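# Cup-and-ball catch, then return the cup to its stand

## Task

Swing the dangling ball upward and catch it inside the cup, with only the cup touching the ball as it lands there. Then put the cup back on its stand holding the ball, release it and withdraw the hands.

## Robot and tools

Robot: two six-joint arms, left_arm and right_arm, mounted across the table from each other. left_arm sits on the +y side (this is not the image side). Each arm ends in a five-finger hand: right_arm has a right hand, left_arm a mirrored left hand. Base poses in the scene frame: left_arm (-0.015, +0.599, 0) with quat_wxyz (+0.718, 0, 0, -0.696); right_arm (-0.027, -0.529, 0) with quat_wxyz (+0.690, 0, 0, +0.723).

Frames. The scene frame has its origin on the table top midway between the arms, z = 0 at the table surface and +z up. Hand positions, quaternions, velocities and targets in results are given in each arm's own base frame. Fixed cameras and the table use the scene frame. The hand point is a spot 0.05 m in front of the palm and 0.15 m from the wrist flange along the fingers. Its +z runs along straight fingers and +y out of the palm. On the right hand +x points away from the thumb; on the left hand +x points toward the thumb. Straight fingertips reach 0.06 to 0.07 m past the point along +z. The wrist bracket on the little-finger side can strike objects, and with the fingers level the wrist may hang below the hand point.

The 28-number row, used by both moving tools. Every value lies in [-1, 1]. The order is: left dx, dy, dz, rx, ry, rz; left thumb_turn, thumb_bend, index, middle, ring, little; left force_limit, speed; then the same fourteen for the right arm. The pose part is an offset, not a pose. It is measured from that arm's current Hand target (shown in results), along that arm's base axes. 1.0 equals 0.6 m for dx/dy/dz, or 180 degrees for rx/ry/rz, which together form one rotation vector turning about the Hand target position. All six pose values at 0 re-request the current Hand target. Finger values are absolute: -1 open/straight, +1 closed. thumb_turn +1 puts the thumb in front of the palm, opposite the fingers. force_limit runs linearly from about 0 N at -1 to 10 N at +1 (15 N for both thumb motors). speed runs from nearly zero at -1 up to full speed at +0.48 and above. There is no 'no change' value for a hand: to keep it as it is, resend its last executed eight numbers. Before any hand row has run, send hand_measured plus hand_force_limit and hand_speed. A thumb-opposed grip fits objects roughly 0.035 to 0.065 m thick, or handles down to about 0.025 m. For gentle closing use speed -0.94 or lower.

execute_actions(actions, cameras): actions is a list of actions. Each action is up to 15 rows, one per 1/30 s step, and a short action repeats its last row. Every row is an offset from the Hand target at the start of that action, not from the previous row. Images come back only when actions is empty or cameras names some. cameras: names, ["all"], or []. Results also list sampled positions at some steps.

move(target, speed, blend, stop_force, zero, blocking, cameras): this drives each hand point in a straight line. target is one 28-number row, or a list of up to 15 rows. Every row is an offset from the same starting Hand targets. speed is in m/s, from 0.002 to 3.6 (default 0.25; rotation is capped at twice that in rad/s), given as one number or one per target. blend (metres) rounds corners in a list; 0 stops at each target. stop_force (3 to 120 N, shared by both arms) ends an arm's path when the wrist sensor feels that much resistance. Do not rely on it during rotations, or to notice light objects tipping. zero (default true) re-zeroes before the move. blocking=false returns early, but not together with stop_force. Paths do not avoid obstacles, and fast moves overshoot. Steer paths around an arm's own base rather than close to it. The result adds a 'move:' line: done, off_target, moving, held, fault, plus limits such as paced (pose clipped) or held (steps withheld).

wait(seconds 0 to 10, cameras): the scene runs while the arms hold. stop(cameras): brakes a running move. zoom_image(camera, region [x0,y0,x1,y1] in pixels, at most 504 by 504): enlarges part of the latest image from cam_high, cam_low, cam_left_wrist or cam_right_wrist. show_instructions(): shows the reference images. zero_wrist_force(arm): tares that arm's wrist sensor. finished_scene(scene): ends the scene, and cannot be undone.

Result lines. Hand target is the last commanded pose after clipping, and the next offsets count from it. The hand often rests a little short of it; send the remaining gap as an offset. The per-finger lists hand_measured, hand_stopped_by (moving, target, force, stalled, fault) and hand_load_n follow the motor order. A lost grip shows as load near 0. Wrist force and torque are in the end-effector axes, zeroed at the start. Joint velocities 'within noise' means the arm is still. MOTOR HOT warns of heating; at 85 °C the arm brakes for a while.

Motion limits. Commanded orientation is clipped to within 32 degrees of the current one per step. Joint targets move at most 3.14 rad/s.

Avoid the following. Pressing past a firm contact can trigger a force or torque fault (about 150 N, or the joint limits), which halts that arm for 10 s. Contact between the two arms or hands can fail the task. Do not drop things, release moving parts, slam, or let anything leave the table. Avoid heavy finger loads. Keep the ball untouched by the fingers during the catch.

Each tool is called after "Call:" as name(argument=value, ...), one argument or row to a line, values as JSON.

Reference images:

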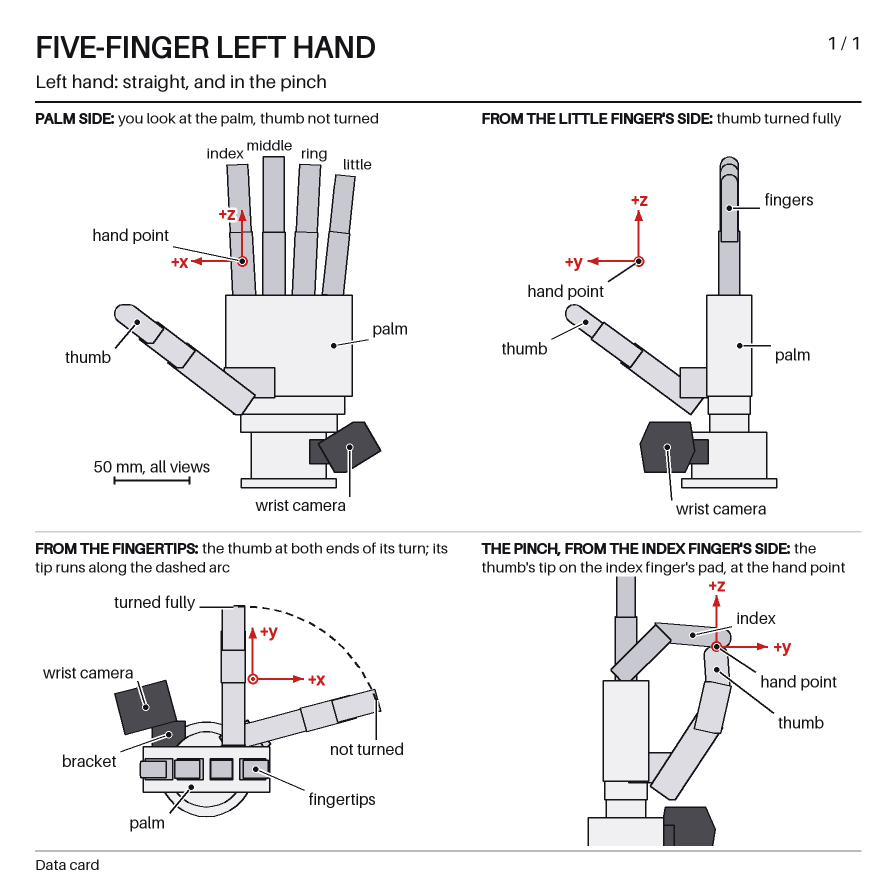

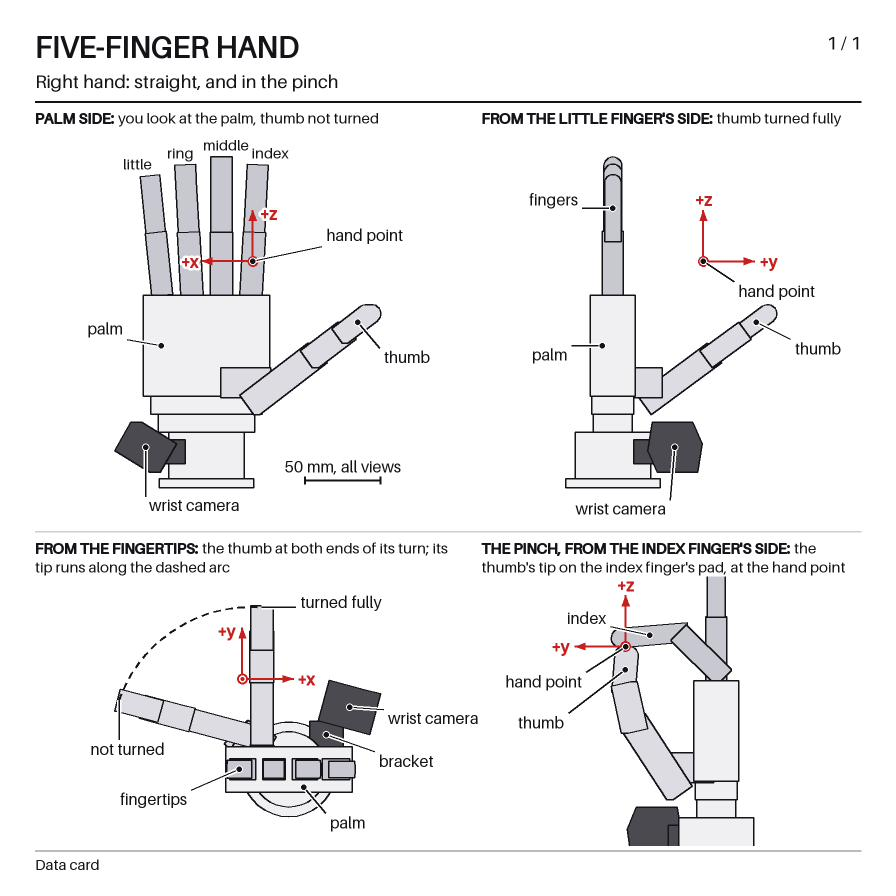

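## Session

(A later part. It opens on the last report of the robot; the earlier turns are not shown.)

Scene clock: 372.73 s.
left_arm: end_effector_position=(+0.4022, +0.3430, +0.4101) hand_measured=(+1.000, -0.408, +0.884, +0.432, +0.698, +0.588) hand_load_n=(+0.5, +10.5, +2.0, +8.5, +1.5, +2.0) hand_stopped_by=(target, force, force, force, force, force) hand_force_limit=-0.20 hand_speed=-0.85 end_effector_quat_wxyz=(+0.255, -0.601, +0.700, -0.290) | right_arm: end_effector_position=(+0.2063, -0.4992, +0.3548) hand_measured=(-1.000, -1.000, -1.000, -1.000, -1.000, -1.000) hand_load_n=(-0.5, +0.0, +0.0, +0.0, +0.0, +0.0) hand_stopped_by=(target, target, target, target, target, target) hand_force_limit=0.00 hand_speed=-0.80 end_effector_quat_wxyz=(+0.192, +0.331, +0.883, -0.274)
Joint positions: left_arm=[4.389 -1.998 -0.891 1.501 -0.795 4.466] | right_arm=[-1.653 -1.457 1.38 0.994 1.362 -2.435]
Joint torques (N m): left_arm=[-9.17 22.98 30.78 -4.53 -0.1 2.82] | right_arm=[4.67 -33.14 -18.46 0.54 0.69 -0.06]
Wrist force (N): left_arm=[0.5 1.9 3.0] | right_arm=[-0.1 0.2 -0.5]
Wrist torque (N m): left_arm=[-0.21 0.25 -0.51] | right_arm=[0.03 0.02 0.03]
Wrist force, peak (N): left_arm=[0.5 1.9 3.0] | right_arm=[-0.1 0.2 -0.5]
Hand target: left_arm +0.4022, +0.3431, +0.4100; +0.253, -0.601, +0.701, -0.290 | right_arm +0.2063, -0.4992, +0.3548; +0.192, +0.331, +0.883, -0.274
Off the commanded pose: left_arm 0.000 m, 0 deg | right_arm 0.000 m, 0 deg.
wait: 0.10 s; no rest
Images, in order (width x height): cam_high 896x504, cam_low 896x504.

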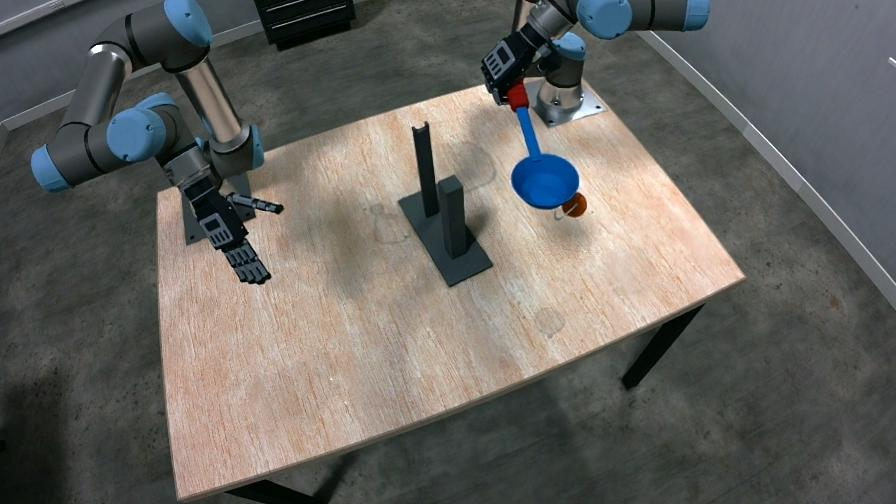

